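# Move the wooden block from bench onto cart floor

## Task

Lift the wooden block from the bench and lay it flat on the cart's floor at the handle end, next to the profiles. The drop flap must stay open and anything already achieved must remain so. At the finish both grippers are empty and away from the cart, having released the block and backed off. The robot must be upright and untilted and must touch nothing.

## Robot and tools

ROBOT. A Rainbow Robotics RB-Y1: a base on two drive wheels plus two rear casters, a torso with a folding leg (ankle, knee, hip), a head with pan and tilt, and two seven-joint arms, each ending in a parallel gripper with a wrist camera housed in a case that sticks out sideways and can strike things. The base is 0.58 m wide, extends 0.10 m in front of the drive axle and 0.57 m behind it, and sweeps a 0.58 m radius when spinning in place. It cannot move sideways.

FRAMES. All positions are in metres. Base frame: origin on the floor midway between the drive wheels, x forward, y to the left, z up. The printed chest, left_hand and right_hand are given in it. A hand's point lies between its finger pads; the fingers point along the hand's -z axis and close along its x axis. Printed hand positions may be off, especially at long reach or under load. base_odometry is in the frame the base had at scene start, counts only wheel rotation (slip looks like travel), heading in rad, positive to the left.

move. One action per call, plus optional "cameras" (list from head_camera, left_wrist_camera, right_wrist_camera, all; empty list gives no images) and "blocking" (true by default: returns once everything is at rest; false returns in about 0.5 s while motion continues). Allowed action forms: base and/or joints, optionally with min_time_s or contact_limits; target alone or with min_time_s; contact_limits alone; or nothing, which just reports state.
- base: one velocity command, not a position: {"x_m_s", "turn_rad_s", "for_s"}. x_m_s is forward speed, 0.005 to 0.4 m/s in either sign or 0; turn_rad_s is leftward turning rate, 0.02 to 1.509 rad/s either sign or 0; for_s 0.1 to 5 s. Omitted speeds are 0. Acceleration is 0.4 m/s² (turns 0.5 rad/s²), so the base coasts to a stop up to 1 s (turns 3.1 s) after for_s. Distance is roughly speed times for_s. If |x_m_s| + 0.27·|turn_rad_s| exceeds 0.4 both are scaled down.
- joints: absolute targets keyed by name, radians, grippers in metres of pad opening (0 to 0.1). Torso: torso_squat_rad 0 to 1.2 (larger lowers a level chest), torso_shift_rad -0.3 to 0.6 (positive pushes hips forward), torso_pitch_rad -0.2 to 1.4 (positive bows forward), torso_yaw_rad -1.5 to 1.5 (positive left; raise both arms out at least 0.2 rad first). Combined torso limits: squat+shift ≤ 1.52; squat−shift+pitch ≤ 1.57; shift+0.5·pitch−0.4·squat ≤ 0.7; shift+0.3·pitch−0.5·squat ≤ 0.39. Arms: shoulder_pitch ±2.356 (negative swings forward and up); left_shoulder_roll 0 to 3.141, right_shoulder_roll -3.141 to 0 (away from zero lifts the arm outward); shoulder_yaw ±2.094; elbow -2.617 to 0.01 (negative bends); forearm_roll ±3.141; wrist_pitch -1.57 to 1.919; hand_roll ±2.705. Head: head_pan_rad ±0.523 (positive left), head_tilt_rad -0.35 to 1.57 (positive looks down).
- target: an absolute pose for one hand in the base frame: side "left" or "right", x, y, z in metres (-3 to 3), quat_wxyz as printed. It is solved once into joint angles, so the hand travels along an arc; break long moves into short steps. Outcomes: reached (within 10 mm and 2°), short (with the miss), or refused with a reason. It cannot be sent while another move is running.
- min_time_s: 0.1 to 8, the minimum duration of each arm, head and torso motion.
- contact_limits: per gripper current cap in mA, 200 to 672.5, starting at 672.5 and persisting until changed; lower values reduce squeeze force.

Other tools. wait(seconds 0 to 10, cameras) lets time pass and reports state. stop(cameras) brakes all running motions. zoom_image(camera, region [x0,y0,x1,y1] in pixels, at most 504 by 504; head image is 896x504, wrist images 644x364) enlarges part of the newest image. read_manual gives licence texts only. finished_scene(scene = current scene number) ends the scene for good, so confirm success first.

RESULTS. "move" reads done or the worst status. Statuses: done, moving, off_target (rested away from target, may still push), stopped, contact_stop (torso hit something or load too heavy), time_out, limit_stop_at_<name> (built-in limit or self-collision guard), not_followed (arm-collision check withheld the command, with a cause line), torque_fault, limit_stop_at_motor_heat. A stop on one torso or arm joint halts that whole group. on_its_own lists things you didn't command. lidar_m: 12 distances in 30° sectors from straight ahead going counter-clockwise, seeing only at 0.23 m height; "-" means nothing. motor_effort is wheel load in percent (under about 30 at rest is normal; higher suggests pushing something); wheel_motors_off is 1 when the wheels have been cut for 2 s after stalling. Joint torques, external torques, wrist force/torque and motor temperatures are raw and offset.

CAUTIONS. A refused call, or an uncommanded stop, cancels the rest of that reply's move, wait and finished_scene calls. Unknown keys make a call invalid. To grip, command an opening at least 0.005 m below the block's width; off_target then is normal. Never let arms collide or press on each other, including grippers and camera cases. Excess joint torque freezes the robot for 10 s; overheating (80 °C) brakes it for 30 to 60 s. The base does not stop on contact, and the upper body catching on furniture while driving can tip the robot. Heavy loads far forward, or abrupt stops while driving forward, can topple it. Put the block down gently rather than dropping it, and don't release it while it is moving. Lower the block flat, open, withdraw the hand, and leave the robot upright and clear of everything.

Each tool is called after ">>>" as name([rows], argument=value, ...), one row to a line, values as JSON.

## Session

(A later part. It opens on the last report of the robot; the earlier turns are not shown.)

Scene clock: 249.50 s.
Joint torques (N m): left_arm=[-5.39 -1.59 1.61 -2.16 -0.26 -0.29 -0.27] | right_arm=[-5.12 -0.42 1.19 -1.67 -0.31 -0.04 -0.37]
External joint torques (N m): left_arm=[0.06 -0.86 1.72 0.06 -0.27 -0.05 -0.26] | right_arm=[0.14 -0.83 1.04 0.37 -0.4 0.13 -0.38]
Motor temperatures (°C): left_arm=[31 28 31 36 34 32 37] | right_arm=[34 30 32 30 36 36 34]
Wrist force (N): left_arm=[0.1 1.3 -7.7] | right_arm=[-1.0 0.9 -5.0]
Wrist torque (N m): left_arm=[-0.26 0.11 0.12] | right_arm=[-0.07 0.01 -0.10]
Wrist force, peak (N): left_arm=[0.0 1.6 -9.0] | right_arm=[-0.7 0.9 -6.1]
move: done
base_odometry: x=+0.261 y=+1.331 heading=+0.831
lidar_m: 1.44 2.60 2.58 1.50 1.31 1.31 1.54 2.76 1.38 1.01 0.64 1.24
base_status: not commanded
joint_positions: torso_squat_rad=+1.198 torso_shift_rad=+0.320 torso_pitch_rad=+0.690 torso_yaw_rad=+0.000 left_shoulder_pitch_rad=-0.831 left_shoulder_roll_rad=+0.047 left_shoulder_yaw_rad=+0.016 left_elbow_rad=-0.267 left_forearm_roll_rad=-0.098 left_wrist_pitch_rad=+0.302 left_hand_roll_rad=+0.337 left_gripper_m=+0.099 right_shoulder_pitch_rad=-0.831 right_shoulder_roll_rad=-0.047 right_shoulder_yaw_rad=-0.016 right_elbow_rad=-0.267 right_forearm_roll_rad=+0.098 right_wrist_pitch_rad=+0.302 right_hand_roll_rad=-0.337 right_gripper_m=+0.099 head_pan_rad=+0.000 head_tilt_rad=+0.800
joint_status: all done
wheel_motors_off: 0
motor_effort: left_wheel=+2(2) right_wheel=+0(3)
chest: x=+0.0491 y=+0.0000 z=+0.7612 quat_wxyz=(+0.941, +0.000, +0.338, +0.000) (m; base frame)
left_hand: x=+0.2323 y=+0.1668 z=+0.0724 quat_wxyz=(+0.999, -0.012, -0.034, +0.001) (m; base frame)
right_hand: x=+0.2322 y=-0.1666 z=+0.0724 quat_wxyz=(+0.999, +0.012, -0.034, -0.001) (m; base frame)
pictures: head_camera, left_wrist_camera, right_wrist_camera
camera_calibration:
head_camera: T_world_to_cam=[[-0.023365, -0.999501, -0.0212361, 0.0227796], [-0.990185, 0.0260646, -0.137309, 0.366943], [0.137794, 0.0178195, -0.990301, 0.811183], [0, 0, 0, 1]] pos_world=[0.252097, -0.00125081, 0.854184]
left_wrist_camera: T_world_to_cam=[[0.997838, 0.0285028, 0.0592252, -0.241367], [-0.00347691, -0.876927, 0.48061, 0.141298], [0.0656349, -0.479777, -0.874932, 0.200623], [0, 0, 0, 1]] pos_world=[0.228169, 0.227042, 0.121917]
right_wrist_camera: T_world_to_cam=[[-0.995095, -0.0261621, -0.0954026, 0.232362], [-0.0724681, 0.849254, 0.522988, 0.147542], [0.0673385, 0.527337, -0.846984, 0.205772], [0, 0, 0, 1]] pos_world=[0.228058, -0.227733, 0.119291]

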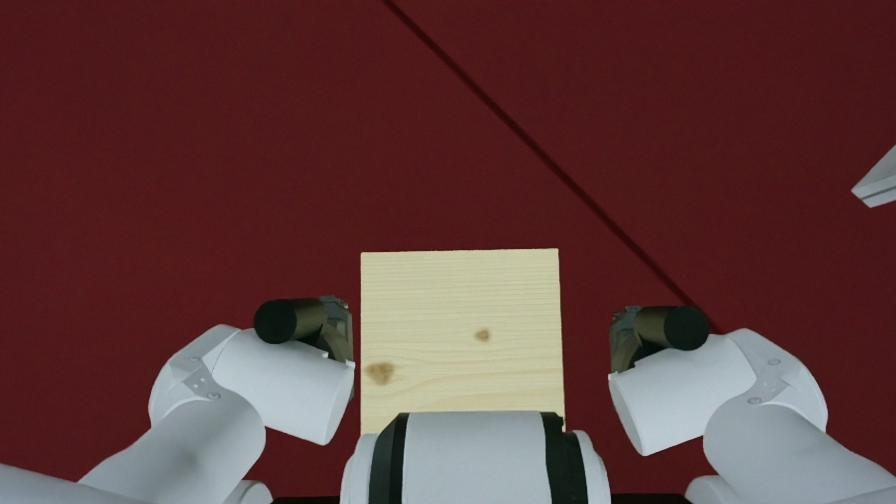

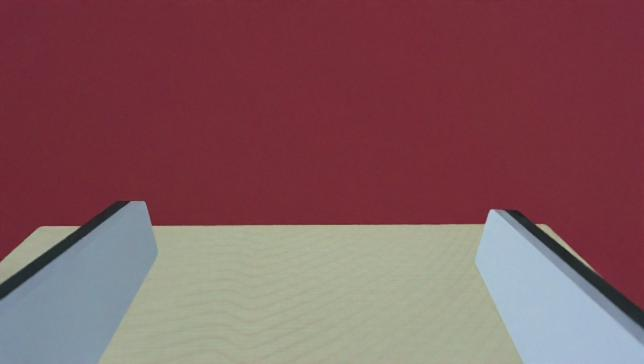

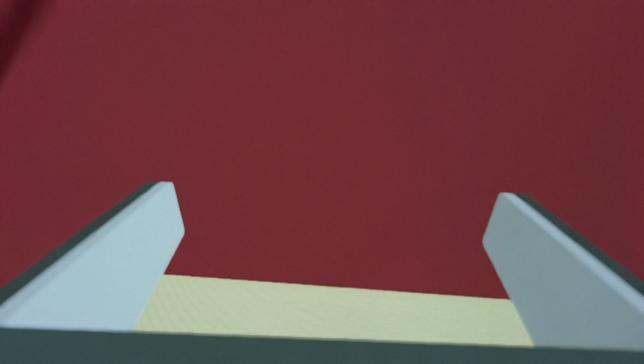

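>>> move(base={"x_m_s": -0.05, "for_s": 0.2}, joints={"left_shoulder_pitch_rad": -0.845, "left_shoulder_roll_rad": 0.016, "left_shoulder_yaw_rad": -0.08, "left_elbow_rad": -0.267, "left_forearm_roll_rad": -0.122, "left_wrist_pitch_rad": 0.327, "left_hand_roll_rad": 0.463, "right_shoulder_pitch_rad": -0.845, "right_shoulder_roll_rad": -0.016, "right_shoulder_yaw_rad": 0.08, "right_elbow_rad": -0.267, "right_forearm_roll_rad": 0.122, "right_wrist_pitch_rad": 0.327, "right_hand_roll_rad": -0.463}, min_time_s=1)

Scene clock: 254.10 s.
Joint torques (N m): left_arm=[-5.38 -4.95 1.67 -2.21 0.47 -0.17 0.37] | right_arm=[-6.87 3.78 1.29 -2.1 0.23 0.04 -0.25]
External joint torques (N m): left_arm=[0.21 -3.62 1.81 0.06 0.46 0.03 0.37] | right_arm=[-1.3 2.3 1.09 0.07 0.14 0.2 -0.25]
Motor temperatures (°C): left_arm=[31 28 31 36 34 32 37] | right_arm=[34 30 32 30 36 36 34]
Wrist force (N): left_arm=[2.7 4.9 -8.8] | right_arm=[-0.8 1.0 -5.5]
Wrist torque (N m): left_arm=[-0.23 0.20 -0.15] | right_arm=[-0.13 -0.01 -0.09]
Wrist force, peak (N): left_arm=[1.4 6.3 -10.5] | right_arm=[-0.7 1.4 -5.9]
move: limit_stop_at_own_body_leg
base_odometry: x=+0.254 y=+1.324 heading=+0.831
lidar_m: 1.46 2.62 2.57 1.52 1.31 1.30 1.52 2.76 1.36 1.01 0.65 1.27
base_status: done (sent for 0.2 of 0.2 s)
joint_positions: torso_squat_rad=+1.198 torso_shift_rad=+0.320 torso_pitch_rad=+0.690 torso_yaw_rad=+0.000 left_shoulder_pitch_rad=-0.838 left_shoulder_roll_rad=+0.031 left_shoulder_yaw_rad=-0.041 left_elbow_rad=-0.267 left_forearm_roll_rad=-0.111 left_wrist_pitch_rad=+0.327 left_hand_roll_rad=+0.463 left_gripper_m=+0.099 right_shoulder_pitch_rad=-0.845 right_shoulder_roll_rad=-0.016 right_shoulder_yaw_rad=+0.080 right_elbow_rad=-0.267 right_forearm_roll_rad=+0.122 right_wrist_pitch_rad=+0.327 right_hand_roll_rad=-0.463 right_gripper_m=+0.099 head_pan_rad=+0.000 head_tilt_rad=+0.800
joint_status: left_shoulder_pitch_rad limit_stop_at_own_body_leg (moved -0.007 of -0.014); left_shoulder_roll_rad limit_stop_at_own_body_leg (moved -0.016 of -0.031); left_shoulder_yaw_rad limit_stop_at_own_body_leg (moved -0.056 of -0.096); left_forearm_roll_rad limit_stop_at_own_body_leg (moved -0.013 of -0.024); the others done
wheel_motors_off: 0
on_its_own: left_shoulder_roll_rad is held at +0.030, not at your +0.016, since a limit_stop_at_own_body_leg; left_shoulder_yaw_rad is held at -0.040, not at your -0.080, since a limit_stop_at_own_body_leg; left_forearm_roll_rad is held at -0.111, not at your -0.122, since a limit_stop_at_own_body_leg
motor_effort: left_wheel=+1(22) right_wheel=+0(24)
chest: x=+0.0491 y=+0.0000 z=+0.7612 quat_wxyz=(+0.941, +0.000, +0.338, +0.000) (m; base frame)
left_hand: x=+0.2287 y=+0.1532 z=+0.0736 quat_wxyz=(+0.999, -0.014, -0.026, +0.028) (m; base frame)
right_hand: x=+0.2300 y=-0.1399 z=+0.0751 quat_wxyz=(+0.999, +0.018, -0.029, -0.002) (m; base frame)
pictures: head_camera, left_wrist_camera, right_wrist_camera
camera_calibration:
head_camera: T_world_to_cam=[[-0.0233613, -0.999502, -0.0212357, 0.0227783], [-0.990185, 0.0260609, -0.137309, 0.366943], [0.137794, 0.0178195, -0.990301, 0.811183], [0, 0, 0, 1]] pos_world=[0.252097, -0.00125082, 0.854184]
left_wrist_camera: T_world_to_cam=[[0.995755, 0.0823343, 0.0411387, -0.244013], [0.052133, -0.872892, 0.48512, 0.115176], [0.0758517, -0.480916, -0.873479, 0.193107], [0, 0, 0, 1]] pos_world=[0.222326, 0.213495, 0.122839]
right_wrist_camera: T_world_to_cam=[[-0.996112, -0.0238571, -0.0848055, 0.230898], [-0.065694, 0.842541, 0.534612, 0.119898], [0.0586978, 0.538104, -0.840832, 0.197102], [0, 0, 0, 1]] pos_world=[0.226308, -0.201572, 0.121212]

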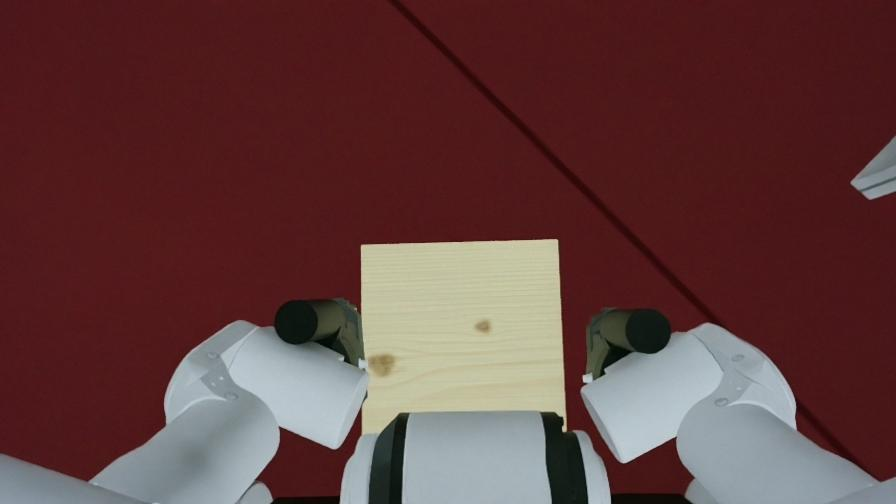

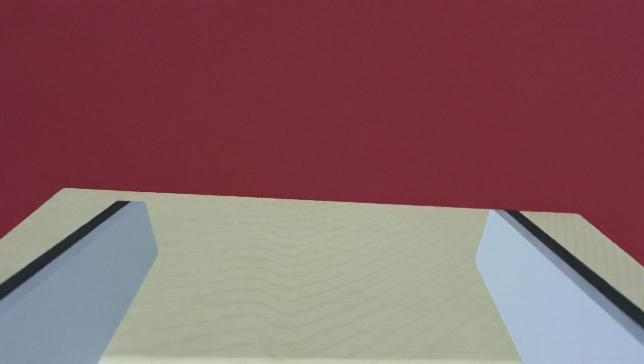

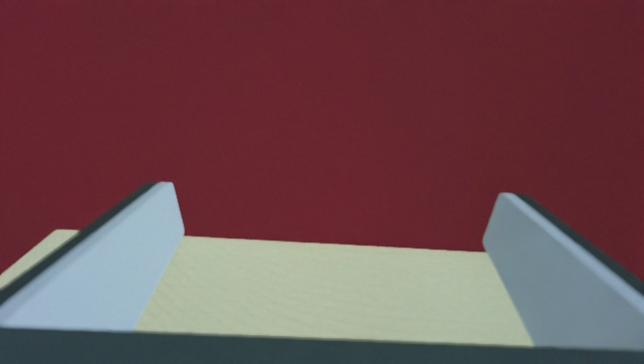

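>>> move(target={"side": "left", "x": 0.234, "y": 0.155, "z": 0.072, "quat_wxyz": [0.995, -0.0998, 0, 0]}, cameras=[])

>>> move(target={"side": "right", "x": 0.234, "y": -0.155, "z": 0.072, "quat_wxyz": [0.995, 0.0998, 0, 0]}, cameras=[])

>>> move(target={"side": "left", "x": 0.234, "y": 0.134, "z": 0.072, "quat_wxyz": [0.995, -0.0998, 0, 0]}, cameras=[])

>>> move(target={"side": "right", "x": 0.234, "y": -0.134, "z": 0.072, "quat_wxyz": [0.995, 0.0998, 0, 0]})

Scene clock: 259.63 s.
Joint torques (N m): left_arm=[-6.22 -1.27 1.29 -2.79 -0.17 -0.46 0.2] | right_arm=[-6.24 3.24 0.94 -2.11 0.2 0.07 -0.21]
External joint torques (N m): left_arm=[-0.5 -1.36 1.32 -0.45 -0.27 -0.31 0.21] | right_arm=[-0.67 1.76 0.74 0.07 0.12 0.24 -0.21]
Motor temperatures (°C): left_arm=[31 28 31 36 34 32 37] | right_arm=[34 30 32 30 36 36 34]
Wrist force (N): left_arm=[0.1 1.2 -7.7] | right_arm=[-1.0 0.8 -5.1]
Wrist torque (N m): left_arm=[-0.24 0.12 0.11] | right_arm=[-0.06 -0.05 -0.09]
Wrist force, peak (N): left_arm=[-1.6 9.2 -9.1] | right_arm=[-0.9 1.0 -6.0]
move: limit_stop_at_own_body_leg
base_odometry: x=+0.254 y=+1.324 heading=+0.831
lidar_m: 1.45 2.63 2.57 1.51 1.31 1.31 1.52 2.75 1.37 1.00 0.64 1.26
base_status: not commanded
joint_positions: torso_squat_rad=+1.198 torso_shift_rad=+0.320 torso_pitch_rad=+0.690 torso_yaw_rad=+0.000 left_shoulder_pitch_rad=-0.838 left_shoulder_roll_rad=+0.077 left_shoulder_yaw_rad=+0.102 left_elbow_rad=-0.267 left_forearm_roll_rad=+0.460 left_wrist_pitch_rad=+0.324 left_hand_roll_rad=-0.273 left_gripper_m=+0.099 right_shoulder_pitch_rad=-0.845 right_shoulder_roll_rad=-0.016 right_shoulder_yaw_rad=+0.080 right_elbow_rad=-0.267 right_forearm_roll_rad=+0.122 right_wrist_pitch_rad=+0.327 right_hand_roll_rad=-0.463 right_gripper_m=+0.099 head_pan_rad=+0.000 head_tilt_rad=+0.800
joint_status: left_shoulder_pitch_rad limit_stop_at_own_body_leg (moved +0.000 of +0.009); the others done
wheel_motors_off: 0
motor_effort: left_wheel=+1(2) right_wheel=-1(2)
chest: x=+0.0491 y=+0.0000 z=+0.7612 quat_wxyz=(+0.941, +0.000, +0.338, +0.000) (m; base frame)
left_hand: x=+0.2391 y=+0.1536 z=+0.0760 quat_wxyz=(+0.996, -0.084, -0.030, +0.001) (m; base frame)
left_hand_status: short (checked arc, as near as the solve gets, planned for 0.8 s): 7 mm and 3.9 deg off. The place is met; only the turn is off.
right_hand: x=+0.2300 y=-0.1398 z=+0.0751 quat_wxyz=(+0.999, +0.018, -0.029, -0.002) (m; base frame)
pictures: none
No camera images: "cameras" was empty.

not run: a stop that you did not command came earlier in this reply.

not run: a stop that you did not command came earlier in this reply.

not run: a stop that you did not command came earlier in this reply.

>>> move(target={"side": "right", "x": 0.24, "y": -0.155, "z": 0.075, "quat_wxyz": [0.995, 0.0998, 0, 0]}, cameras=[])

>>> move(target={"side": "left", "x": 0.24, "y": 0.134, "z": 0.073, "quat_wxyz": [0.995, -0.0998, 0, 0]})

Scene clock: 260.77 s.
Joint torques (N m): left_arm=[-6.24 -1.31 1.21 -2.87 -0.18 -0.49 0.22] | right_arm=[-6.38 3.12 0.83 -2.02 0.31 0.05 -0.17]
External joint torques (N m): left_arm=[-0.52 -1.39 1.24 -0.53 -0.28 -0.34 0.23] | right_arm=[-0.8 1.63 0.63 0.15 0.23 0.21 -0.17]
Motor temperatures (°C): left_arm=[31 28 31 36 34 32 37] | right_arm=[34 30 32 30 36 36 34]
Wrist force (N): left_arm=[0.8 2.4 -7.5] | right_arm=[-0.9 0.7 -4.8]
Wrist torque (N m): left_arm=[-0.37 0.23 0.12] | right_arm=[-0.05 -0.01 -0.08]
Wrist force, peak (N): left_arm=[0.4 2.3 -8.6] | right_arm=[-0.8 1.3 -5.8]
move: refused
base_odometry: x=+0.254 y=+1.324 heading=+0.831
lidar_m: 1.45 2.63 2.56 1.49 1.30 1.31 1.53 2.76 1.37 1.01 0.64 1.27
base_status: not commanded
joint_positions: torso_squat_rad=+1.198 torso_shift_rad=+0.320 torso_pitch_rad=+0.690 torso_yaw_rad=+0.000 left_shoulder_pitch_rad=-0.838 left_shoulder_roll_rad=+0.077 left_shoulder_yaw_rad=+0.102 left_elbow_rad=-0.267 left_forearm_roll_rad=+0.460 left_wrist_pitch_rad=+0.324 left_hand_roll_rad=-0.273 left_gripper_m=+0.099 right_shoulder_pitch_rad=-0.845 right_shoulder_roll_rad=-0.016 right_shoulder_yaw_rad=+0.080 right_elbow_rad=-0.267 right_forearm_roll_rad=+0.122 right_wrist_pitch_rad=+0.327 right_hand_roll_rad=-0.463 right_gripper_m=+0.099 head_pan_rad=+0.000 head_tilt_rad=+0.800
joint_status: not commanded
wheel_motors_off: 0
motor_effort: left_wheel=+1(1) right_wheel=+1(2)
chest: x=+0.0491 y=+0.0000 z=+0.7612 quat_wxyz=(+0.941, +0.000, +0.338, +0.000) (m; base frame)
left_hand: x=+0.2391 y=+0.1536 z=+0.0760 quat_wxyz=(+0.996, -0.084, -0.030, +0.001) (m; base frame)
right_hand: x=+0.2300 y=-0.1398 z=+0.0751 quat_wxyz=(+0.999, +0.018, -0.029, -0.002) (m; base frame)
right_hand_status: refused: the guard in BODY COLLISIONS bars a direction that this move needs. Nothing moved. Move this arm clear with "joints".
pictures: none
No camera images: "cameras" was empty.

not run: a stop that you did not command came earlier in this reply.

>>> move(joints={"right_shoulder_roll_rad": -0.1, "right_shoulder_yaw_rad": -0.05}, cameras=[])

>>> move(joints={"right_shoulder_pitch_rad": -0.85, "right_shoulder_roll_rad": -0.077, "right_shoulder_yaw_rad": -0.102, "right_forearm_roll_rad": -0.46, "right_wrist_pitch_rad": 0.324, "right_hand_roll_rad": 0.273, "left_shoulder_pitch_rad": -0.85}, cameras=[])

>>> move(target={"side": "left", "x": 0.243, "y": 0.136, "z": 0.073, "quat_wxyz": [0.995, -0.0998, 0, 0]})

Scene clock: 263.33 s.
Joint torques (N m): left_arm=[-6.06 -1.1 1.38 -2.69 -0.22 -0.43 0.21] | right_arm=[-6.72 0.71 -0.56 -1.9 0.05 -0.16 -0.22]
External joint torques (N m): left_arm=[-0.34 -1.18 1.41 -0.35 -0.32 -0.29 0.22] | right_arm=[-1.11 1.93 -0.59 0.24 -0.07 -0.02 -0.23]
Motor temperatures (°C): left_arm=[31 28 31 36 34 32 37] | right_arm=[34 30 32 30 36 36 34]
Wrist force (N): left_arm=[-0.1 1.9 -7.5] | right_arm=[-1.1 1.4 -5.1]
Wrist torque (N m): left_arm=[-0.29 0.16 0.09] | right_arm=[-0.11 0.02 -0.10]
Wrist force, peak (N): left_arm=[0.3 2.4 -8.5] | right_arm=[-1.4 1.5 -5.8]
move: done
base_odometry: x=+0.254 y=+1.324 heading=+0.831
lidar_m: 1.46 2.62 2.57 1.50 1.30 1.31 1.54 2.76 1.37 0.99 0.64 1.27
base_status: not commanded
joint_positions: torso_squat_rad=+1.198 torso_shift_rad=+0.320 torso_pitch_rad=+0.690 torso_yaw_rad=+0.000 left_shoulder_pitch_rad=-0.838 left_shoulder_roll_rad=+0.077 left_shoulder_yaw_rad=+0.102 left_elbow_rad=-0.267 left_forearm_roll_rad=+0.460 left_wrist_pitch_rad=+0.324 left_hand_roll_rad=-0.273 left_gripper_m=+0.099 right_shoulder_pitch_rad=-0.845 right_shoulder_roll_rad=-0.100 right_shoulder_yaw_rad=-0.050 right_elbow_rad=-0.267 right_forearm_roll_rad=+0.122 right_wrist_pitch_rad=+0.327 right_hand_roll_rad=-0.463 right_gripper_m=+0.099 head_pan_rad=+0.000 head_tilt_rad=+0.800
joint_status: all done
wheel_motors_off: 0
motor_effort: left_wheel=+1(1) right_wheel=+0(2)
chest: x=+0.0491 y=+0.0000 z=+0.7612 quat_wxyz=(+0.941, +0.000, +0.338, +0.000) (m; base frame)
left_hand: x=+0.2391 y=+0.1535 z=+0.0760 quat_wxyz=(+0.996, -0.084, -0.030, +0.001) (m; base frame)
right_hand: x=+0.2474 y=-0.2088 z=+0.0742 quat_wxyz=(+0.997, -0.017, -0.037, -0.070) (m; base frame)
pictures: none
No camera images: "cameras" was empty.

Scene clock: 264.40 s.
Joint torques (N m): left_arm=[-6.1 -2.8 1.2 -2.36 0.3 -0.14 0.19] | right_arm=[-5.91 0.78 -1.82 -1.67 0.17 -0.05 -0.3]
External joint torques (N m): left_arm=[-0.07 -2.91 1.23 0.1 0.2 0.03 0.19] | right_arm=[-0.23 1.14 -1.88 0.46 0.19 0.06 -0.3]
Motor temperatures (°C): left_arm=[31 28 31 36 34 32 37] | right_arm=[34 30 32 30 36 36 34]
Wrist force (N): left_arm=[0.8 6.4 -7.6] | right_arm=[-1.6 -0.3 -5.2]
Wrist torque (N m): left_arm=[-0.35 0.22 -0.12] | right_arm=[0.03 -0.06 -0.07]
Wrist force, peak (N): left_arm=[0.8 6.0 -8.9] | right_arm=[-1.8 0.3 -5.9]
move: done
base_odometry: x=+0.254 y=+1.324 heading=+0.831
lidar_m: 1.43 2.64 2.57 1.51 1.30 1.29 1.54 2.76 1.35 1.00 0.65 1.26
base_status: not commanded
joint_positions: torso_squat_rad=+1.198 torso_shift_rad=+0.320 torso_pitch_rad=+0.690 torso_yaw_rad=+0.000 left_shoulder_pitch_rad=-0.850 left_shoulder_roll_rad=+0.077 left_shoulder_yaw_rad=+0.102 left_elbow_rad=-0.267 left_forearm_roll_rad=+0.460 left_wrist_pitch_rad=+0.324 left_hand_roll_rad=-0.273 left_gripper_m=+0.099 right_shoulder_pitch_rad=-0.850 right_shoulder_roll_rad=-0.077 right_shoulder_yaw_rad=-0.102 right_elbow_rad=-0.267 right_forearm_roll_rad=-0.460 right_wrist_pitch_rad=+0.324 right_hand_roll_rad=+0.273 right_gripper_m=+0.099 head_pan_rad=+0.000 head_tilt_rad=+0.800
joint_status: all done
wheel_motors_off: 0
motor_effort: left_wheel=+0(2) right_wheel=-2(5)
chest: x=+0.0491 y=+0.0000 z=+0.7612 quat_wxyz=(+0.941, +0.000, +0.338, +0.000) (m; base frame)
left_hand: x=+0.2472 y=+0.1517 z=+0.0778 quat_wxyz=(+0.996, -0.085, -0.036, -0.001) (m; base frame)
right_hand: x=+0.2471 y=-0.1514 z=+0.0778 quat_wxyz=(+0.996, +0.085, -0.036, +0.001) (m; base frame)
pictures: none
No camera images: "cameras" was empty.

Scene clock: 265.03 s.
Joint torques (N m): left_arm=[-6.1 -2.71 0.94 -2.46 0.36 -0.1 0.03] | right_arm=[-6.3 0.82 -2.31 -1.82 0.15 -0.16 -0.31]
External joint torques (N m): left_arm=[-0.18 -1.91 1.07 -0.07 0.27 0.11 0.04] | right_arm=[-0.62 1.18 -2.37 0.32 0.17 -0.05 -0.32]
Motor temperatures (°C): left_arm=[31 28 31 36 34 32 37] | right_arm=[34 30 32 30 36 36 34]
Wrist force (N): left_arm=[0.0 3.0 -7.6] | right_arm=[-0.9 -0.1 -5.2]
Wrist torque (N m): left_arm=[-0.39 0.17 0.14] | right_arm=[0.00 0.00 -0.08]
Wrist force, peak (N): left_arm=[2.6 15.5 1.4] | right_arm=[-0.9 0.2 -5.6]
move: short
base_odometry: x=+0.254 y=+1.324 heading=+0.831
lidar_m: 1.45 2.61 2.56 1.49 1.30 1.31 1.52 2.75 1.37 1.00 0.64 1.27
base_status: not commanded
joint_positions: torso_squat_rad=+1.198 torso_shift_rad=+0.320 torso_pitch_rad=+0.690 torso_yaw_rad=+0.000 left_shoulder_pitch_rad=-0.847 left_shoulder_roll_rad=+0.043 left_shoulder_yaw_rad=+0.120 left_elbow_rad=-0.267 left_forearm_roll_rad=+0.349 left_wrist_pitch_rad=+0.301 left_hand_roll_rad=-0.178 left_gripper_m=+0.099 right_shoulder_pitch_rad=-0.850 right_shoulder_roll_rad=-0.077 right_shoulder_yaw_rad=-0.102 right_elbow_rad=-0.267 right_forearm_roll_rad=-0.460 right_wrist_pitch_rad=+0.324 right_hand_roll_rad=+0.273 right_gripper_m=+0.099 head_pan_rad=+0.000 head_tilt_rad=+0.800
joint_status: all done
wheel_motors_off: 0
motor_effort: left_wheel=+1(3) right_wheel=-1(3)
chest: x=+0.0491 y=+0.0000 z=+0.7612 quat_wxyz=(+0.941, +0.000, +0.338, +0.000) (m; base frame)
left_hand: x=+0.2421 y=+0.1367 z=+0.0773 quat_wxyz=(+0.996, -0.083, -0.038, +0.004) (m; base frame)
left_hand_status: short (checked arc, as near as the solve gets, planned for 0.3 s): 4 mm and 4.7 deg off. The place is met; only the turn is off.
right_hand: x=+0.2471 y=-0.1514 z=+0.0778 quat_wxyz=(+0.996, +0.085, -0.036, +0.001) (m; base frame)
pictures: head_camera, left_wrist_camera, right_wrist_camera
camera_calibration:
head_camera: T_world_to_cam=[[-0.0232499, -0.999502, -0.0213226, 0.0228239], [-0.990188, 0.0259625, -0.137311, 0.366945], [0.137796, 0.017921, -0.990299, 0.811181], [0, 0, 0, 1]] pos_world=[0.252097, -0.00125137, 0.854183]
left_wrist_camera: T_world_to_cam=[[0.997391, 0.0386606, 0.0609579, -0.251992], [-0.00570896, -0.799588, 0.600522, 0.093277], [0.0719577, -0.599304, -0.797281, 0.198615], [0, 0, 0, 1]] pos_world=[0.237575, 0.203356, 0.117698]
right_wrist_camera: T_world_to_cam=[[-0.994608, -0.0196283, -0.101829, 0.249492], [-0.0807466, 0.762718, 0.641671, 0.112595], [0.0650715, 0.646433, -0.76019, 0.21302], [0, 0, 0, 1]] pos_world=[0.243377, -0.218684, 0.115092]

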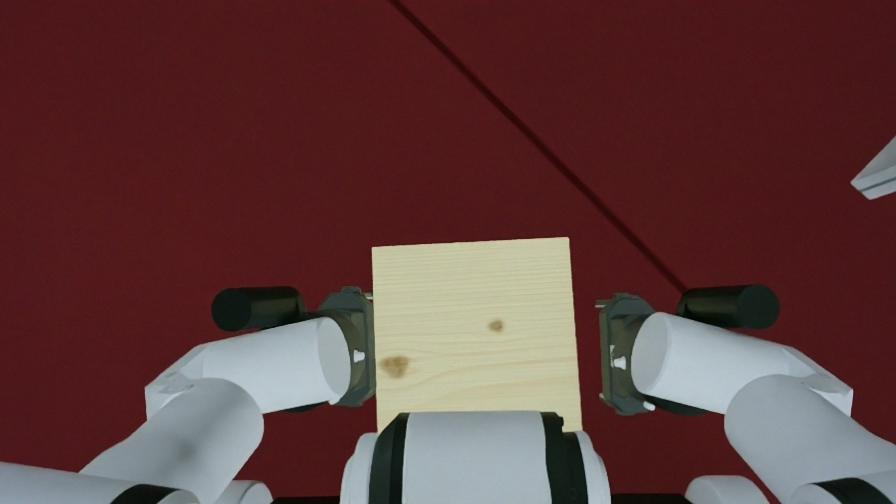

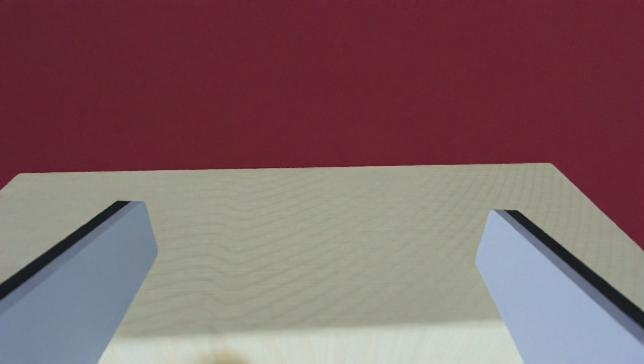

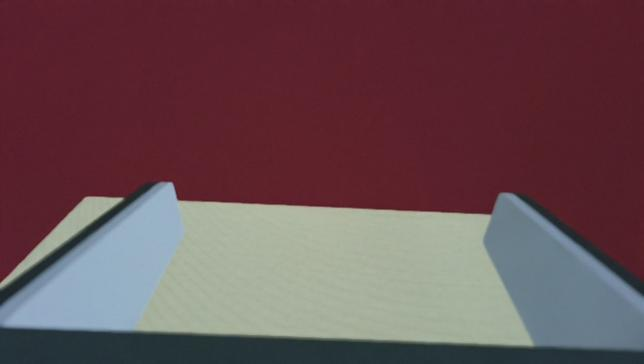

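>>> move(base={"x_m_s": -0.05, "for_s": 0.2}, cameras=[])

>>> move(target={"side": "right", "x": 0.243, "y": -0.136, "z": 0.073, "quat_wxyz": [0.995, 0.0998, 0, 0]}, cameras=[])

>>> move(target={"side": "right", "x": 0.243, "y": -0.13, "z": 0.073, "quat_wxyz": [0.995, 0.0998, 0, 0]})

Scene clock: 267.73 s.
Joint torques (N m): left_arm=[-5.93 -2.27 1.1 -2.38 0.34 -0.23 0] | right_arm=[-6.05 0.49 -2.06 -2.07 0.21 -0.18 -0.34]
External joint torques (N m): left_arm=[0 -1.49 1.24 0.01 0.24 -0.02 0.01] | right_arm=[-0.37 0.85 -2.12 0.07 0.23 -0.07 -0.35]
Motor temperatures (°C): left_arm=[31 28 31 36 34 32 37] | right_arm=[34 30 32 30 36 36 34]
Wrist force (N): left_arm=[-0.3 2.2 -8.0] | right_arm=[-0.9 0.0 -5.2]
Wrist torque (N m): left_arm=[-0.34 0.05 0.10] | right_arm=[-0.05 0.02 -0.09]
Wrist force, peak (N): left_arm=[-0.5 2.4 -8.5] | right_arm=[-1.5 -0.2 -5.6]
move: done
base_odometry: x=+0.247 y=+1.317 heading=+0.831
lidar_m: 1.46 2.65 2.55 1.50 1.29 1.30 1.53 2.74 1.36 1.00 0.65 1.27
base_status: done (sent for 0.2 of 0.2 s)
joint_positions: torso_squat_rad=+1.198 torso_shift_rad=+0.320 torso_pitch_rad=+0.690 torso_yaw_rad=+0.000 left_shoulder_pitch_rad=-0.847 left_shoulder_roll_rad=+0.043 left_shoulder_yaw_rad=+0.120 left_elbow_rad=-0.267 left_forearm_roll_rad=+0.349 left_wrist_pitch_rad=+0.301 left_hand_roll_rad=-0.178 left_gripper_m=+0.099 right_shoulder_pitch_rad=-0.850 right_shoulder_roll_rad=-0.077 right_shoulder_yaw_rad=-0.102 right_elbow_rad=-0.267 right_forearm_roll_rad=-0.460 right_wrist_pitch_rad=+0.324 right_hand_roll_rad=+0.273 right_gripper_m=+0.099 head_pan_rad=+0.000 head_tilt_rad=+0.800
joint_status: not commanded
wheel_motors_off: 0
motor_effort: left_wheel=+2(23) right_wheel=+2(24)
chest: x=+0.0491 y=+0.0000 z=+0.7612 quat_wxyz=(+0.941, +0.000, +0.338, +0.000) (m; base frame)
left_hand: x=+0.2421 y=+0.1366 z=+0.0773 quat_wxyz=(+0.996, -0.083, -0.038, +0.004) (m; base frame)
right_hand: x=+0.2471 y=-0.1514 z=+0.0778 quat_wxyz=(+0.996, +0.085, -0.036, +0.001) (m; base frame)
pictures: none
No camera images: "cameras" was empty.

Scene clock: 268.37 s.
Joint torques (N m): left_arm=[-6.15 -2.01 1.11 -2.37 0.32 -0.14 -0.01] | right_arm=[-5.63 1.21 -1.77 -2.02 -0.38 -0.22 0.31]
External joint torques (N m): left_arm=[-0.23 -1.23 1.25 0.03 0.23 0.06 0] | right_arm=[-0.04 0.72 -1.93 0.08 -0.37 -0.07 0.31]
Motor temperatures (°C): left_arm=[31 28 31 36 34 32 37] | right_arm=[34 30 32 30 36 36 34]
Wrist force (N): left_arm=[0.6 2.4 -7.5] | right_arm=[-0.9 0.0 -5.3]
Wrist torque (N m): left_arm=[-0.37 0.21 0.12] | right_arm=[-0.01 0.01 -0.09]
Wrist force, peak (N): left_arm=[-0.1 2.6 -8.4] | right_arm=[-2.9 0.4 -5.8]
move: short
base_odometry: x=+0.247 y=+1.317 heading=+0.831
lidar_m: 1.48 2.63 2.55 1.49 1.29 1.30 1.52 2.75 1.36 0.99 0.65 1.27
base_status: not commanded
joint_positions: torso_squat_rad=+1.198 torso_shift_rad=+0.320 torso_pitch_rad=+0.690 torso_yaw_rad=+0.000 left_shoulder_pitch_rad=-0.847 left_shoulder_roll_rad=+0.042 left_shoulder_yaw_rad=+0.120 left_elbow_rad=-0.267 left_forearm_roll_rad=+0.349 left_wrist_pitch_rad=+0.301 left_hand_roll_rad=-0.178 left_gripper_m=+0.099 right_shoulder_pitch_rad=-0.847 right_shoulder_roll_rad=-0.043 right_shoulder_yaw_rad=-0.120 right_elbow_rad=-0.267 right_forearm_roll_rad=-0.349 right_wrist_pitch_rad=+0.301 right_hand_roll_rad=+0.178 right_gripper_m=+0.099 head_pan_rad=+0.000 head_tilt_rad=+0.800
joint_status: all done
wheel_motors_off: 0
motor_effort: left_wheel=+0(1) right_wheel=+1(3)
chest: x=+0.0491 y=+0.0000 z=+0.7612 quat_wxyz=(+0.941, +0.000, +0.338, +0.000) (m; base frame)
left_hand: x=+0.2421 y=+0.1365 z=+0.0773 quat_wxyz=(+0.996, -0.083, -0.038, +0.004) (m; base frame)
right_hand: x=+0.2420 y=-0.1365 z=+0.0773 quat_wxyz=(+0.996, +0.083, -0.037, -0.004) (m; base frame)
right_hand_status: short (checked arc, as near as the solve gets, planned for 0.3 s): 4 mm and 4.7 deg off. The place is met; only the turn is off.
pictures: none
No camera images: "cameras" was empty.

Scene clock: 269.03 s.
Joint torques (N m): left_arm=[-6.11 -1.99 0.94 -2.4 0.27 -0.28 0.07] | right_arm=[-5.56 2.12 -1.37 -1.84 -0.29 -0.1 0.03]
External joint torques (N m): left_arm=[-0.19 -1.21 1.08 -0.01 0.18 -0.08 0.07] | right_arm=[0.06 1.32 -1.59 0.24 -0.28 0.05 0.03]
Motor temperatures (°C): left_arm=[31 28 31 36 34 32 37] | right_arm=[34 30 32 30 36 36 34]
Wrist force (N): left_arm=[0.4 2.3 -7.5] | right_arm=[-1.0 0.1 -5.3]
Wrist torque (N m): left_arm=[-0.35 0.17 0.06] | right_arm=[-0.05 -0.02 -0.08]
Wrist force, peak (N): left_arm=[0.8 2.8 -8.1] | right_arm=[-2.4 -1.0 -5.3]
move: short
base_odometry: x=+0.247 y=+1.317 heading=+0.831
lidar_m: 1.46 2.62 2.55 1.49 1.31 1.30 1.53 2.72 1.37 1.01 0.65 1.27
base_status: not commanded
joint_positions: torso_squat_rad=+1.198 torso_shift_rad=+0.320 torso_pitch_rad=+0.690 torso_yaw_rad=+0.000 left_shoulder_pitch_rad=-0.847 left_shoulder_roll_rad=+0.042 left_shoulder_yaw_rad=+0.120 left_elbow_rad=-0.267 left_forearm_roll_rad=+0.349 left_wrist_pitch_rad=+0.301 left_hand_roll_rad=-0.178 left_gripper_m=+0.099 right_shoulder_pitch_rad=-0.849 right_shoulder_roll_rad=-0.028 right_shoulder_yaw_rad=-0.158 right_elbow_rad=-0.267 right_forearm_roll_rad=-0.303 right_wrist_pitch_rad=+0.298 right_hand_roll_rad=+0.170 right_gripper_m=+0.099 head_pan_rad=+0.000 head_tilt_rad=+0.800
joint_status: all done
wheel_motors_off: 0
motor_effort: left_wheel=+0(1) right_wheel=+0(3)
chest: x=+0.0491 y=+0.0000 z=+0.7612 quat_wxyz=(+0.941, +0.000, +0.338, +0.000) (m; base frame)
left_hand: x=+0.2421 y=+0.1365 z=+0.0773 quat_wxyz=(+0.996, -0.083, -0.038, +0.004) (m; base frame)
right_hand: x=+0.2420 y=-0.1306 z=+0.0778 quat_wxyz=(+0.996, +0.084, -0.039, -0.004) (m; base frame)
right_hand_status: short (checked arc, as near as the solve gets, planned for 0.2 s): 5 mm and 4.8 deg off. The place is met; only the turn is off.
pictures: head_camera, left_wrist_camera, right_wrist_camera
camera_calibration:
head_camera: T_world_to_cam=[[-0.0233613, -0.999502, -0.0212357, 0.0227783], [-0.990185, 0.0260609, -0.137309, 0.366943], [0.137794, 0.0178195, -0.990301, 0.811183], [0, 0, 0, 1]] pos_world=[0.252097, -0.00125082, 0.854184]
left_wrist_camera: T_world_to_cam=[[0.99739, 0.038597, 0.0610124, -0.251981], [-0.00581246, -0.799423, 0.600741, 0.0931622], [0.0719615, -0.599528, -0.797112, 0.19858], [0, 0, 0, 1]] pos_world=[0.237575, 0.203256, 0.117698]
right_wrist_camera: T_world_to_cam=[[-0.994172, -0.0101689, -0.107321, 0.246376], [-0.076843, 0.765068, 0.639348, 0.0959223], [0.0756062, 0.643869, -0.761391, 0.197222], [0, 0, 0, 1]] pos_world=[0.2374, -0.197867, 0.115277]

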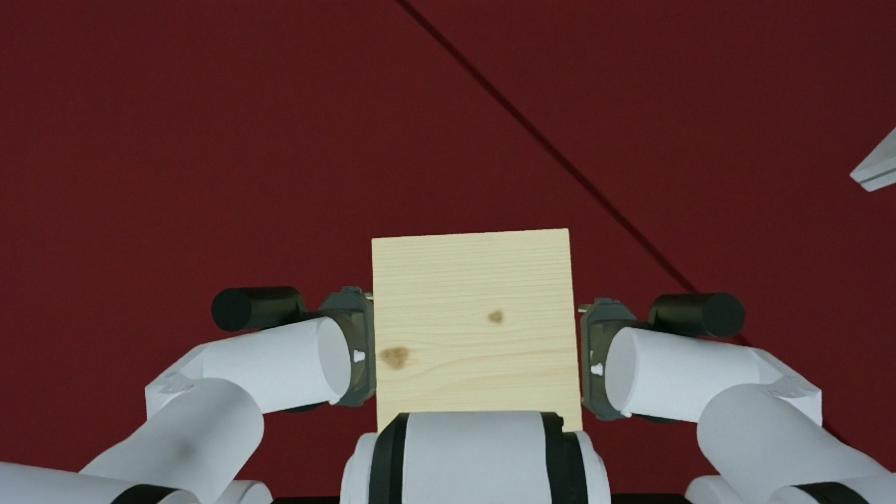

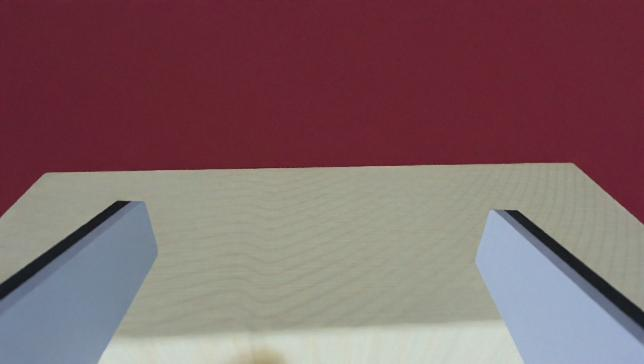

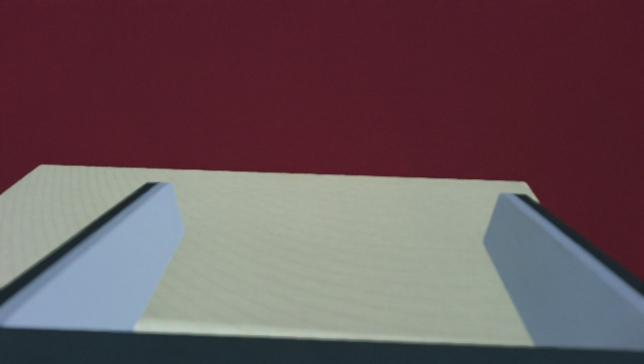

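>>> move(joints={"left_shoulder_roll_rad": 0.022, "left_shoulder_yaw_rad": 0.171, "left_forearm_roll_rad": 0.286, "left_hand_roll_rad": -0.167, "right_shoulder_roll_rad": -0.012, "right_shoulder_yaw_rad": -0.2, "right_forearm_roll_rad": -0.25, "right_hand_roll_rad": 0.162}, min_time_s=0.8)

Scene clock: 271.47 s.
Joint torques (N m): left_arm=[-5.51 -15.72 0.05 -0.3 0.87 1.88 -0.23] | right_arm=[-5.8 9.48 -1.85 -1.86 -1.14 0.11 -0.62]
External joint torques (N m): left_arm=[0.37 -14.62 0.25 2.02 0.78 2.08 -0.23] | right_arm=[-0.22 8.43 -2.11 0.17 -1.13 0.27 -0.63]
Motor temperatures (°C): left_arm=[31 28 31 36 34 32 37] | right_arm=[34 30 32 30 36 36 34]
Wrist force (N): left_arm=[7.7 19.8 -2.4] | right_arm=[-0.6 -10.0 0.9]
Wrist torque (N m): left_arm=[0.16 0.13 0.31] | right_arm=[-0.29 0.32 0.50]
Wrist force, peak (N): left_arm=[7.8 20.6 -2.9] | right_arm=[-0.6 -10.4 1.4]
move: done
base_odometry: x=+0.247 y=+1.317 heading=+0.831
lidar_m: 1.45 2.65 2.54 1.49 1.29 1.31 1.54 2.73 1.38 1.00 0.65 1.26
base_status: not commanded
joint_positions: torso_squat_rad=+1.198 torso_shift_rad=+0.320 torso_pitch_rad=+0.690 torso_yaw_rad=+0.000 left_shoulder_pitch_rad=-0.847 left_shoulder_roll_rad=+0.025 left_shoulder_yaw_rad=+0.171 left_elbow_rad=-0.267 left_forearm_roll_rad=+0.286 left_wrist_pitch_rad=+0.301 left_hand_roll_rad=-0.167 left_gripper_m=+0.099 right_shoulder_pitch_rad=-0.849 right_shoulder_roll_rad=-0.014 right_shoulder_yaw_rad=-0.200 right_elbow_rad=-0.267 right_forearm_roll_rad=-0.250 right_wrist_pitch_rad=+0.297 right_hand_roll_rad=+0.162 right_gripper_m=+0.099 head_pan_rad=+0.000 head_tilt_rad=+0.800
joint_status: all done
wheel_motors_off: 0
motor_effort: left_wheel=+1(1) right_wheel=+0(2)
chest: x=+0.0491 y=+0.0000 z=+0.7612 quat_wxyz=(+0.941, +0.000, +0.338, +0.000) (m; base frame)
left_hand: x=+0.2398 y=+0.1313 z=+0.0774 quat_wxyz=(+0.996, -0.083, -0.036, +0.004) (m; base frame)
right_hand: x=+0.2397 y=-0.1267 z=+0.0777 quat_wxyz=(+0.996, +0.083, -0.037, -0.003) (m; base frame)
pictures: head_camera, left_wrist_camera, right_wrist_camera
camera_calibration:
head_camera: T_world_to_cam=[[-0.0232499, -0.999502, -0.0213226, 0.0228261], [-0.990188, 0.0259625, -0.137311, 0.366958], [0.137796, 0.017921, -0.990299, 0.81128], [0, 0, 0, 1]] pos_world=[0.252097, -0.00125137, 0.854283]
left_wrist_camera: T_world_to_cam=[[0.99749, 0.0398242, 0.0585494, -0.249569], [-0.00332419, -0.799609, 0.600512, 0.0884088], [0.0707316, -0.599199, -0.797469, 0.195968], [0, 0, 0, 1]] pos_world=[0.235375, 0.198055, 0.1178]
right_wrist_camera: T_world_to_cam=[[-0.994459, -0.0114231, -0.104499, 0.243816], [-0.0759168, 0.765646, 0.638766, 0.0926617], [0.0727122, 0.64316, -0.762271, 0.195463], [0, 0, 0, 1]] pos_world=[0.235287, -0.193875, 0.115285]

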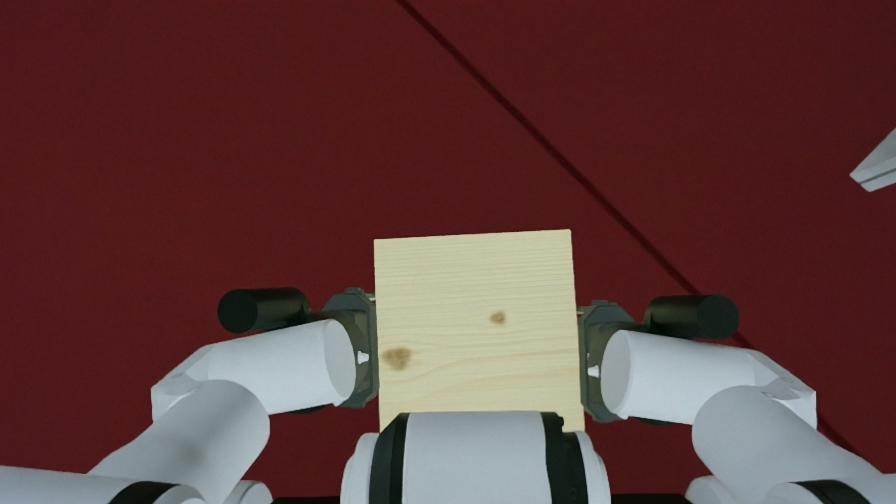

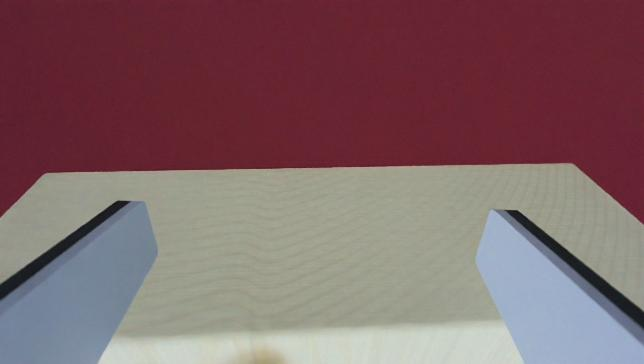

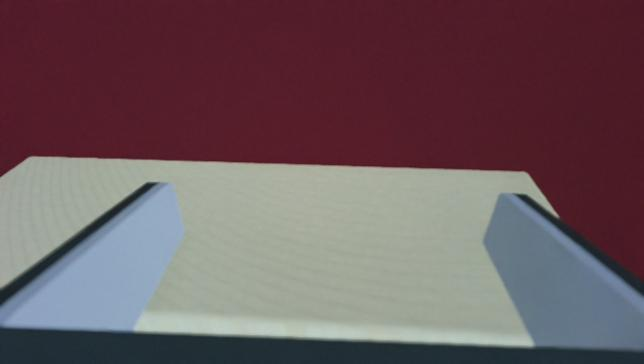

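>>> move(joints={"left_shoulder_roll_rad": 0.010, "right_shoulder_roll_rad": 0.0}, min_time_s=0.8)

Scene clock: 276.90 s.
Joint torques (N m): left_arm=[-6.81 -39.79 -0.83 0.61 4.74 4.13 0.93] | right_arm=[-8.5 36.93 -1.93 -1.61 -5.23 1.41 -1.95]
External joint torques (N m): left_arm=[-0.93 -38.52 -0.61 2.93 4.64 4.33 0.94] | right_arm=[-2.93 35.74 -2.21 0.4 -5.22 1.55 -1.95]
Motor temperatures (°C): left_arm=[31 28 31 36 34 32 37] | right_arm=[34 30 32 30 36 36 34]
Wrist force (N): left_arm=[14.0 51.0 0.4] | right_arm=[2.6 -40.7 16.3]
Wrist torque (N m): left_arm=[1.02 0.67 -1.11] | right_arm=[-1.02 1.04 2.15]
Wrist force, peak (N): left_arm=[14.5 52.0 1.1] | right_arm=[2.8 -41.2 16.9]
move: done
base_odometry: x=+0.247 y=+1.317 heading=+0.831
lidar_m: 1.46 2.64 2.55 1.49 1.30 1.31 1.52 2.74 1.36 1.00 0.65 1.28
base_status: not commanded
joint_positions: torso_squat_rad=+1.198 torso_shift_rad=+0.320 torso_pitch_rad=+0.690 torso_yaw_rad=+0.000 left_shoulder_pitch_rad=-0.847 left_shoulder_roll_rad=+0.019 left_shoulder_yaw_rad=+0.171 left_elbow_rad=-0.268 left_forearm_roll_rad=+0.285 left_wrist_pitch_rad=+0.300 left_hand_roll_rad=-0.167 left_gripper_m=+0.099 right_shoulder_pitch_rad=-0.848 right_shoulder_roll_rad=-0.009 right_shoulder_yaw_rad=-0.200 right_elbow_rad=-0.267 right_forearm_roll_rad=-0.249 right_wrist_pitch_rad=+0.297 right_hand_roll_rad=+0.162 right_gripper_m=+0.099 head_pan_rad=+0.000 head_tilt_rad=+0.800
joint_status: all done
wheel_motors_off: 0
motor_effort: left_wheel=+0(1) right_wheel=-1(3)
chest: x=+0.0490 y=+0.0000 z=+0.7612 quat_wxyz=(+0.941, +0.000, +0.338, +0.000) (m; base frame)
left_hand: x=+0.2387 y=+0.1271 z=+0.0778 quat_wxyz=(+0.996, -0.086, -0.036, +0.004) (m; base frame)
right_hand: x=+0.2384 y=-0.1231 z=+0.0780 quat_wxyz=(+0.996, +0.086, -0.037, -0.003) (m; base frame)
pictures: head_camera, left_wrist_camera, right_wrist_camera
camera_calibration:
head_camera: T_world_to_cam=[[-0.023246, -0.999502, -0.0213307, 0.0228318], [-0.990133, 0.0259669, -0.137704, 0.367194], [0.138189, 0.0179192, -0.990244, 0.811246], [0, 0, 0, 1]] pos_world=[0.251996, -0.00125136, 0.854382]
left_wrist_camera: T_world_to_cam=[[0.997584, 0.0386497, 0.057723, -0.248107], [-0.00413223, -0.796448, 0.604693, 0.0842847], [0.0693446, -0.603471, -0.794364, 0.194435], [0, 0, 0, 1]] pos_world=[0.234373, 0.194054, 0.117808]
right_wrist_camera: T_world_to_cam=[[-0.99456, -0.0125518, -0.103403, 0.24235], [-0.0763957, 0.762712, 0.642211, 0.0890455], [0.070806, 0.646617, -0.759522, 0.194219], [0, 0, 0, 1]] pos_world=[0.234082, -0.19046, 0.115388]

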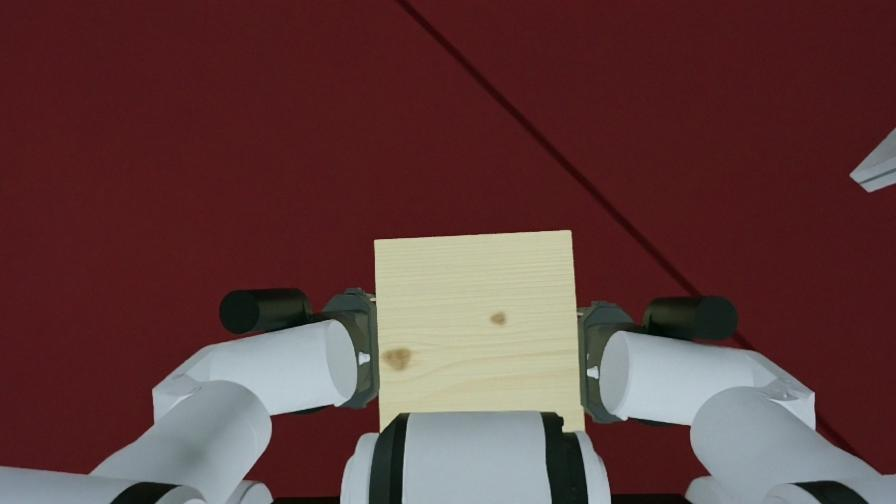

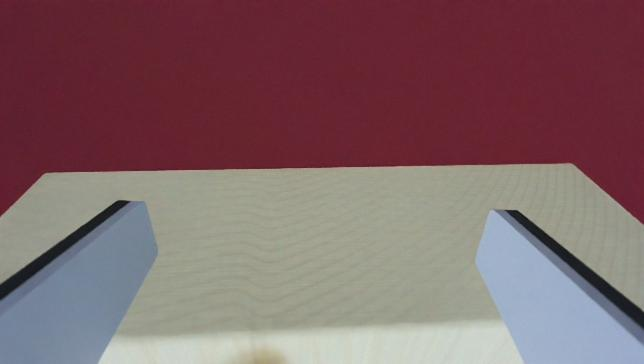

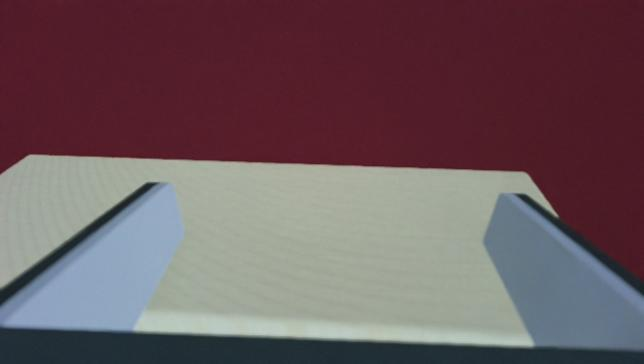

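>>> move(joints={"torso_squat_rad": 1.1}, min_time_s=1.5)

Scene clock: 279.73 s.
Joint torques (N m): left_arm=[-11.42 -35.96 -0.92 -1.62 6.18 3.49 2.3] | right_arm=[-15.5 36.58 -1.65 -4.68 -6.12 0.7 -2.28]
External joint torques (N m): left_arm=[-5.59 -34.65 -0.7 0.67 6.09 3.68 2.31] | right_arm=[-10.02 35.38 -1.92 -2.7 -6.11 0.84 -2.29]
Motor temperatures (°C): left_arm=[31 29 31 36 34 33 37] | right_arm=[34 31 32 30 36 36 34]
Wrist force (N): left_arm=[5.3 49.2 -15.8] | right_arm=[-4.1 -44.3 1.3]
Wrist torque (N m): left_arm=[1.04 -0.35 -2.45] | right_arm=[-0.05 0.41 2.42]
Wrist force, peak (N): left_arm=[13.9 52.3 1.5] | right_arm=[-4.9 -45.7 -2.7]
move: done
base_odometry: x=+0.247 y=+1.317 heading=+0.831
lidar_m: 1.46 2.64 2.57 1.48 1.30 1.30 1.53 2.75 1.37 1.01 0.65 1.26
base_status: not commanded
joint_positions: torso_squat_rad=+1.100 torso_shift_rad=+0.320 torso_pitch_rad=+0.690 torso_yaw_rad=+0.000 left_shoulder_pitch_rad=-0.845 left_shoulder_roll_rad=+0.018 left_shoulder_yaw_rad=+0.171 left_elbow_rad=-0.267 left_forearm_roll_rad=+0.284 left_wrist_pitch_rad=+0.300 left_hand_roll_rad=-0.168 left_gripper_m=+0.099 right_shoulder_pitch_rad=-0.846 right_shoulder_roll_rad=-0.009 right_shoulder_yaw_rad=-0.200 right_elbow_rad=-0.266 right_forearm_roll_rad=-0.249 right_wrist_pitch_rad=+0.297 right_hand_roll_rad=+0.163 right_gripper_m=+0.099 head_pan_rad=+0.000 head_tilt_rad=+0.800
joint_status: all done
wheel_motors_off: 0
motor_effort: left_wheel=-1(1) right_wheel=-1(2)
chest: x=+0.0690 y=+0.0000 z=+0.8204 quat_wxyz=(+0.941, +0.000, +0.338, +0.000) (m; base frame)
left_hand: x=+0.2568 y=+0.1266 z=+0.1366 quat_wxyz=(+0.996, -0.086, -0.035, +0.004) (m; base frame)
right_hand: x=+0.2561 y=-0.1236 z=+0.1367 quat_wxyz=(+0.996, +0.085, -0.035, -0.003) (m; base frame)
pictures: head_camera, left_wrist_camera, right_wrist_camera
camera_calibration:
head_camera: T_world_to_cam=[[-0.0233745, -0.999501, -0.0212249, 0.0244942], [-0.990241, 0.0260652, -0.136904, 0.394422], [0.137389, 0.0178177, -0.990357, 0.86723], [0, 0, 0, 1]] pos_world=[0.271998, -0.00125081, 0.913385]
left_wrist_camera: T_world_to_cam=[[0.997767, 0.0381047, 0.0548524, -0.26907], [-0.00286401, -0.796115, 0.605139, 0.0479404], [0.0667275, -0.603945, -0.794228, 0.240312], [0, 0, 0, 1]] pos_world=[0.252571, 0.193554, 0.176611]
right_wrist_camera: T_world_to_cam=[[-0.994917, -0.0123603, -0.0999416, 0.265626], [-0.0739734, 0.763106, 0.642026, 0.0525036], [0.0683304, 0.646155, -0.760141, 0.238455], [0, 0, 0, 1]] pos_world=[0.251866, -0.190862, 0.174098]

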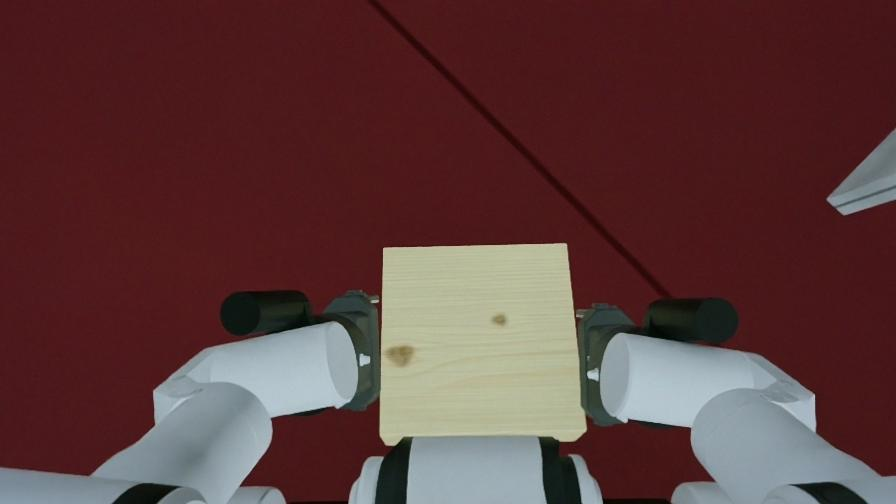

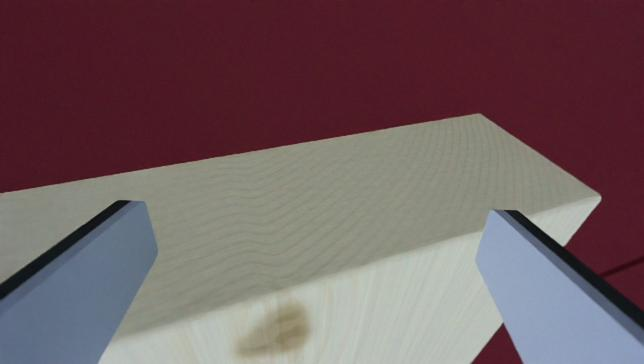

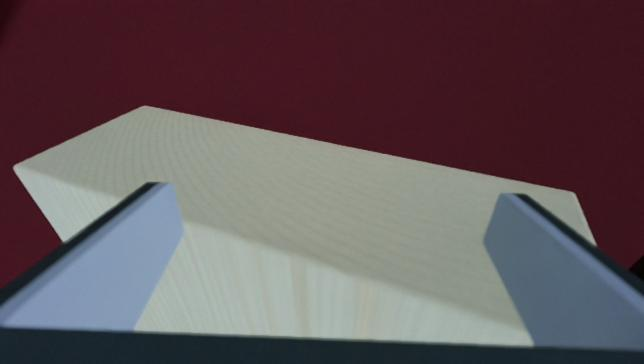

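>>> move(joints={"left_hand_roll_rad": -0.192, "right_hand_roll_rad": 0.187}, min_time_s=0.5, cameras=["left_wrist_camera"])

Scene clock: 284.77 s.
Joint torques (N m): left_arm=[-11.42 -32.04 -0.84 -1.71 5.97 3.35 1.96] | right_arm=[-15.8 33.54 -1.78 -4.82 -5.38 0.8 -1.94]
External joint torques (N m): left_arm=[-5.6 -30.7 -0.61 0.58 5.88 3.54 1.97] | right_arm=[-10.31 32.31 -2.05 -2.84 -5.37 0.94 -1.95]
Motor temperatures (°C): left_arm=[31 29 31 36 35 33 37] | right_arm=[34 31 32 30 36 36 34]
Wrist force (N): left_arm=[3.8 43.0 -16.6] | right_arm=[-4.1 -38.1 -0.2]
Wrist torque (N m): left_arm=[0.88 -0.32 -2.14] | right_arm=[-0.15 0.30 2.05]
Wrist force, peak (N): left_arm=[5.4 49.6 -16.1] | right_arm=[-4.1 -45.0 2.5]
move: done
base_odometry: x=+0.247 y=+1.317 heading=+0.831
lidar_m: 1.46 2.64 2.55 1.49 1.29 1.29 1.53 2.74 1.37 1.00 0.65 1.26
base_status: not commanded
joint_positions: torso_squat_rad=+1.100 torso_shift_rad=+0.320 torso_pitch_rad=+0.690 torso_yaw_rad=+0.000 left_shoulder_pitch_rad=-0.845 left_shoulder_roll_rad=+0.018 left_shoulder_yaw_rad=+0.171 left_elbow_rad=-0.267 left_forearm_roll_rad=+0.285 left_wrist_pitch_rad=+0.300 left_hand_roll_rad=-0.193 left_gripper_m=+0.099 right_shoulder_pitch_rad=-0.846 right_shoulder_roll_rad=-0.008 right_shoulder_yaw_rad=-0.200 right_elbow_rad=-0.266 right_forearm_roll_rad=-0.249 right_wrist_pitch_rad=+0.297 right_hand_roll_rad=+0.187 right_gripper_m=+0.099 head_pan_rad=+0.000 head_tilt_rad=+0.800
joint_status: all done
wheel_motors_off: 0
motor_effort: left_wheel=+0(1) right_wheel=+0(3)
chest: x=+0.0690 y=+0.0000 z=+0.8204 quat_wxyz=(+0.941, +0.000, +0.338, +0.000) (m; base frame)
left_hand: x=+0.2566 y=+0.1260 z=+0.1367 quat_wxyz=(+0.996, -0.086, -0.035, -0.009) (m; base frame)
right_hand: x=+0.2559 y=-0.1229 z=+0.1368 quat_wxyz=(+0.996, +0.085, -0.036, +0.009) (m; base frame)
pictures: left_wrist_camera
camera_calibration:
left_wrist_camera: T_world_to_cam=[[0.998173, 0.0135094, 0.0588961, -0.26649], [-0.0248893, -0.796243, 0.604465, 0.0531628], [0.0550616, -0.604826, -0.794452, 0.243119], [0, 0, 0, 1]] pos_world=[0.25394, 0.192975, 0.176706]

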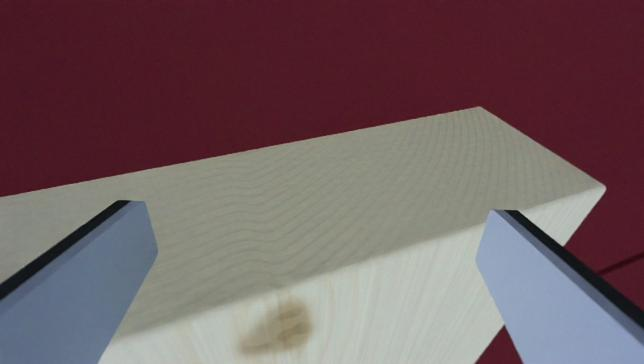

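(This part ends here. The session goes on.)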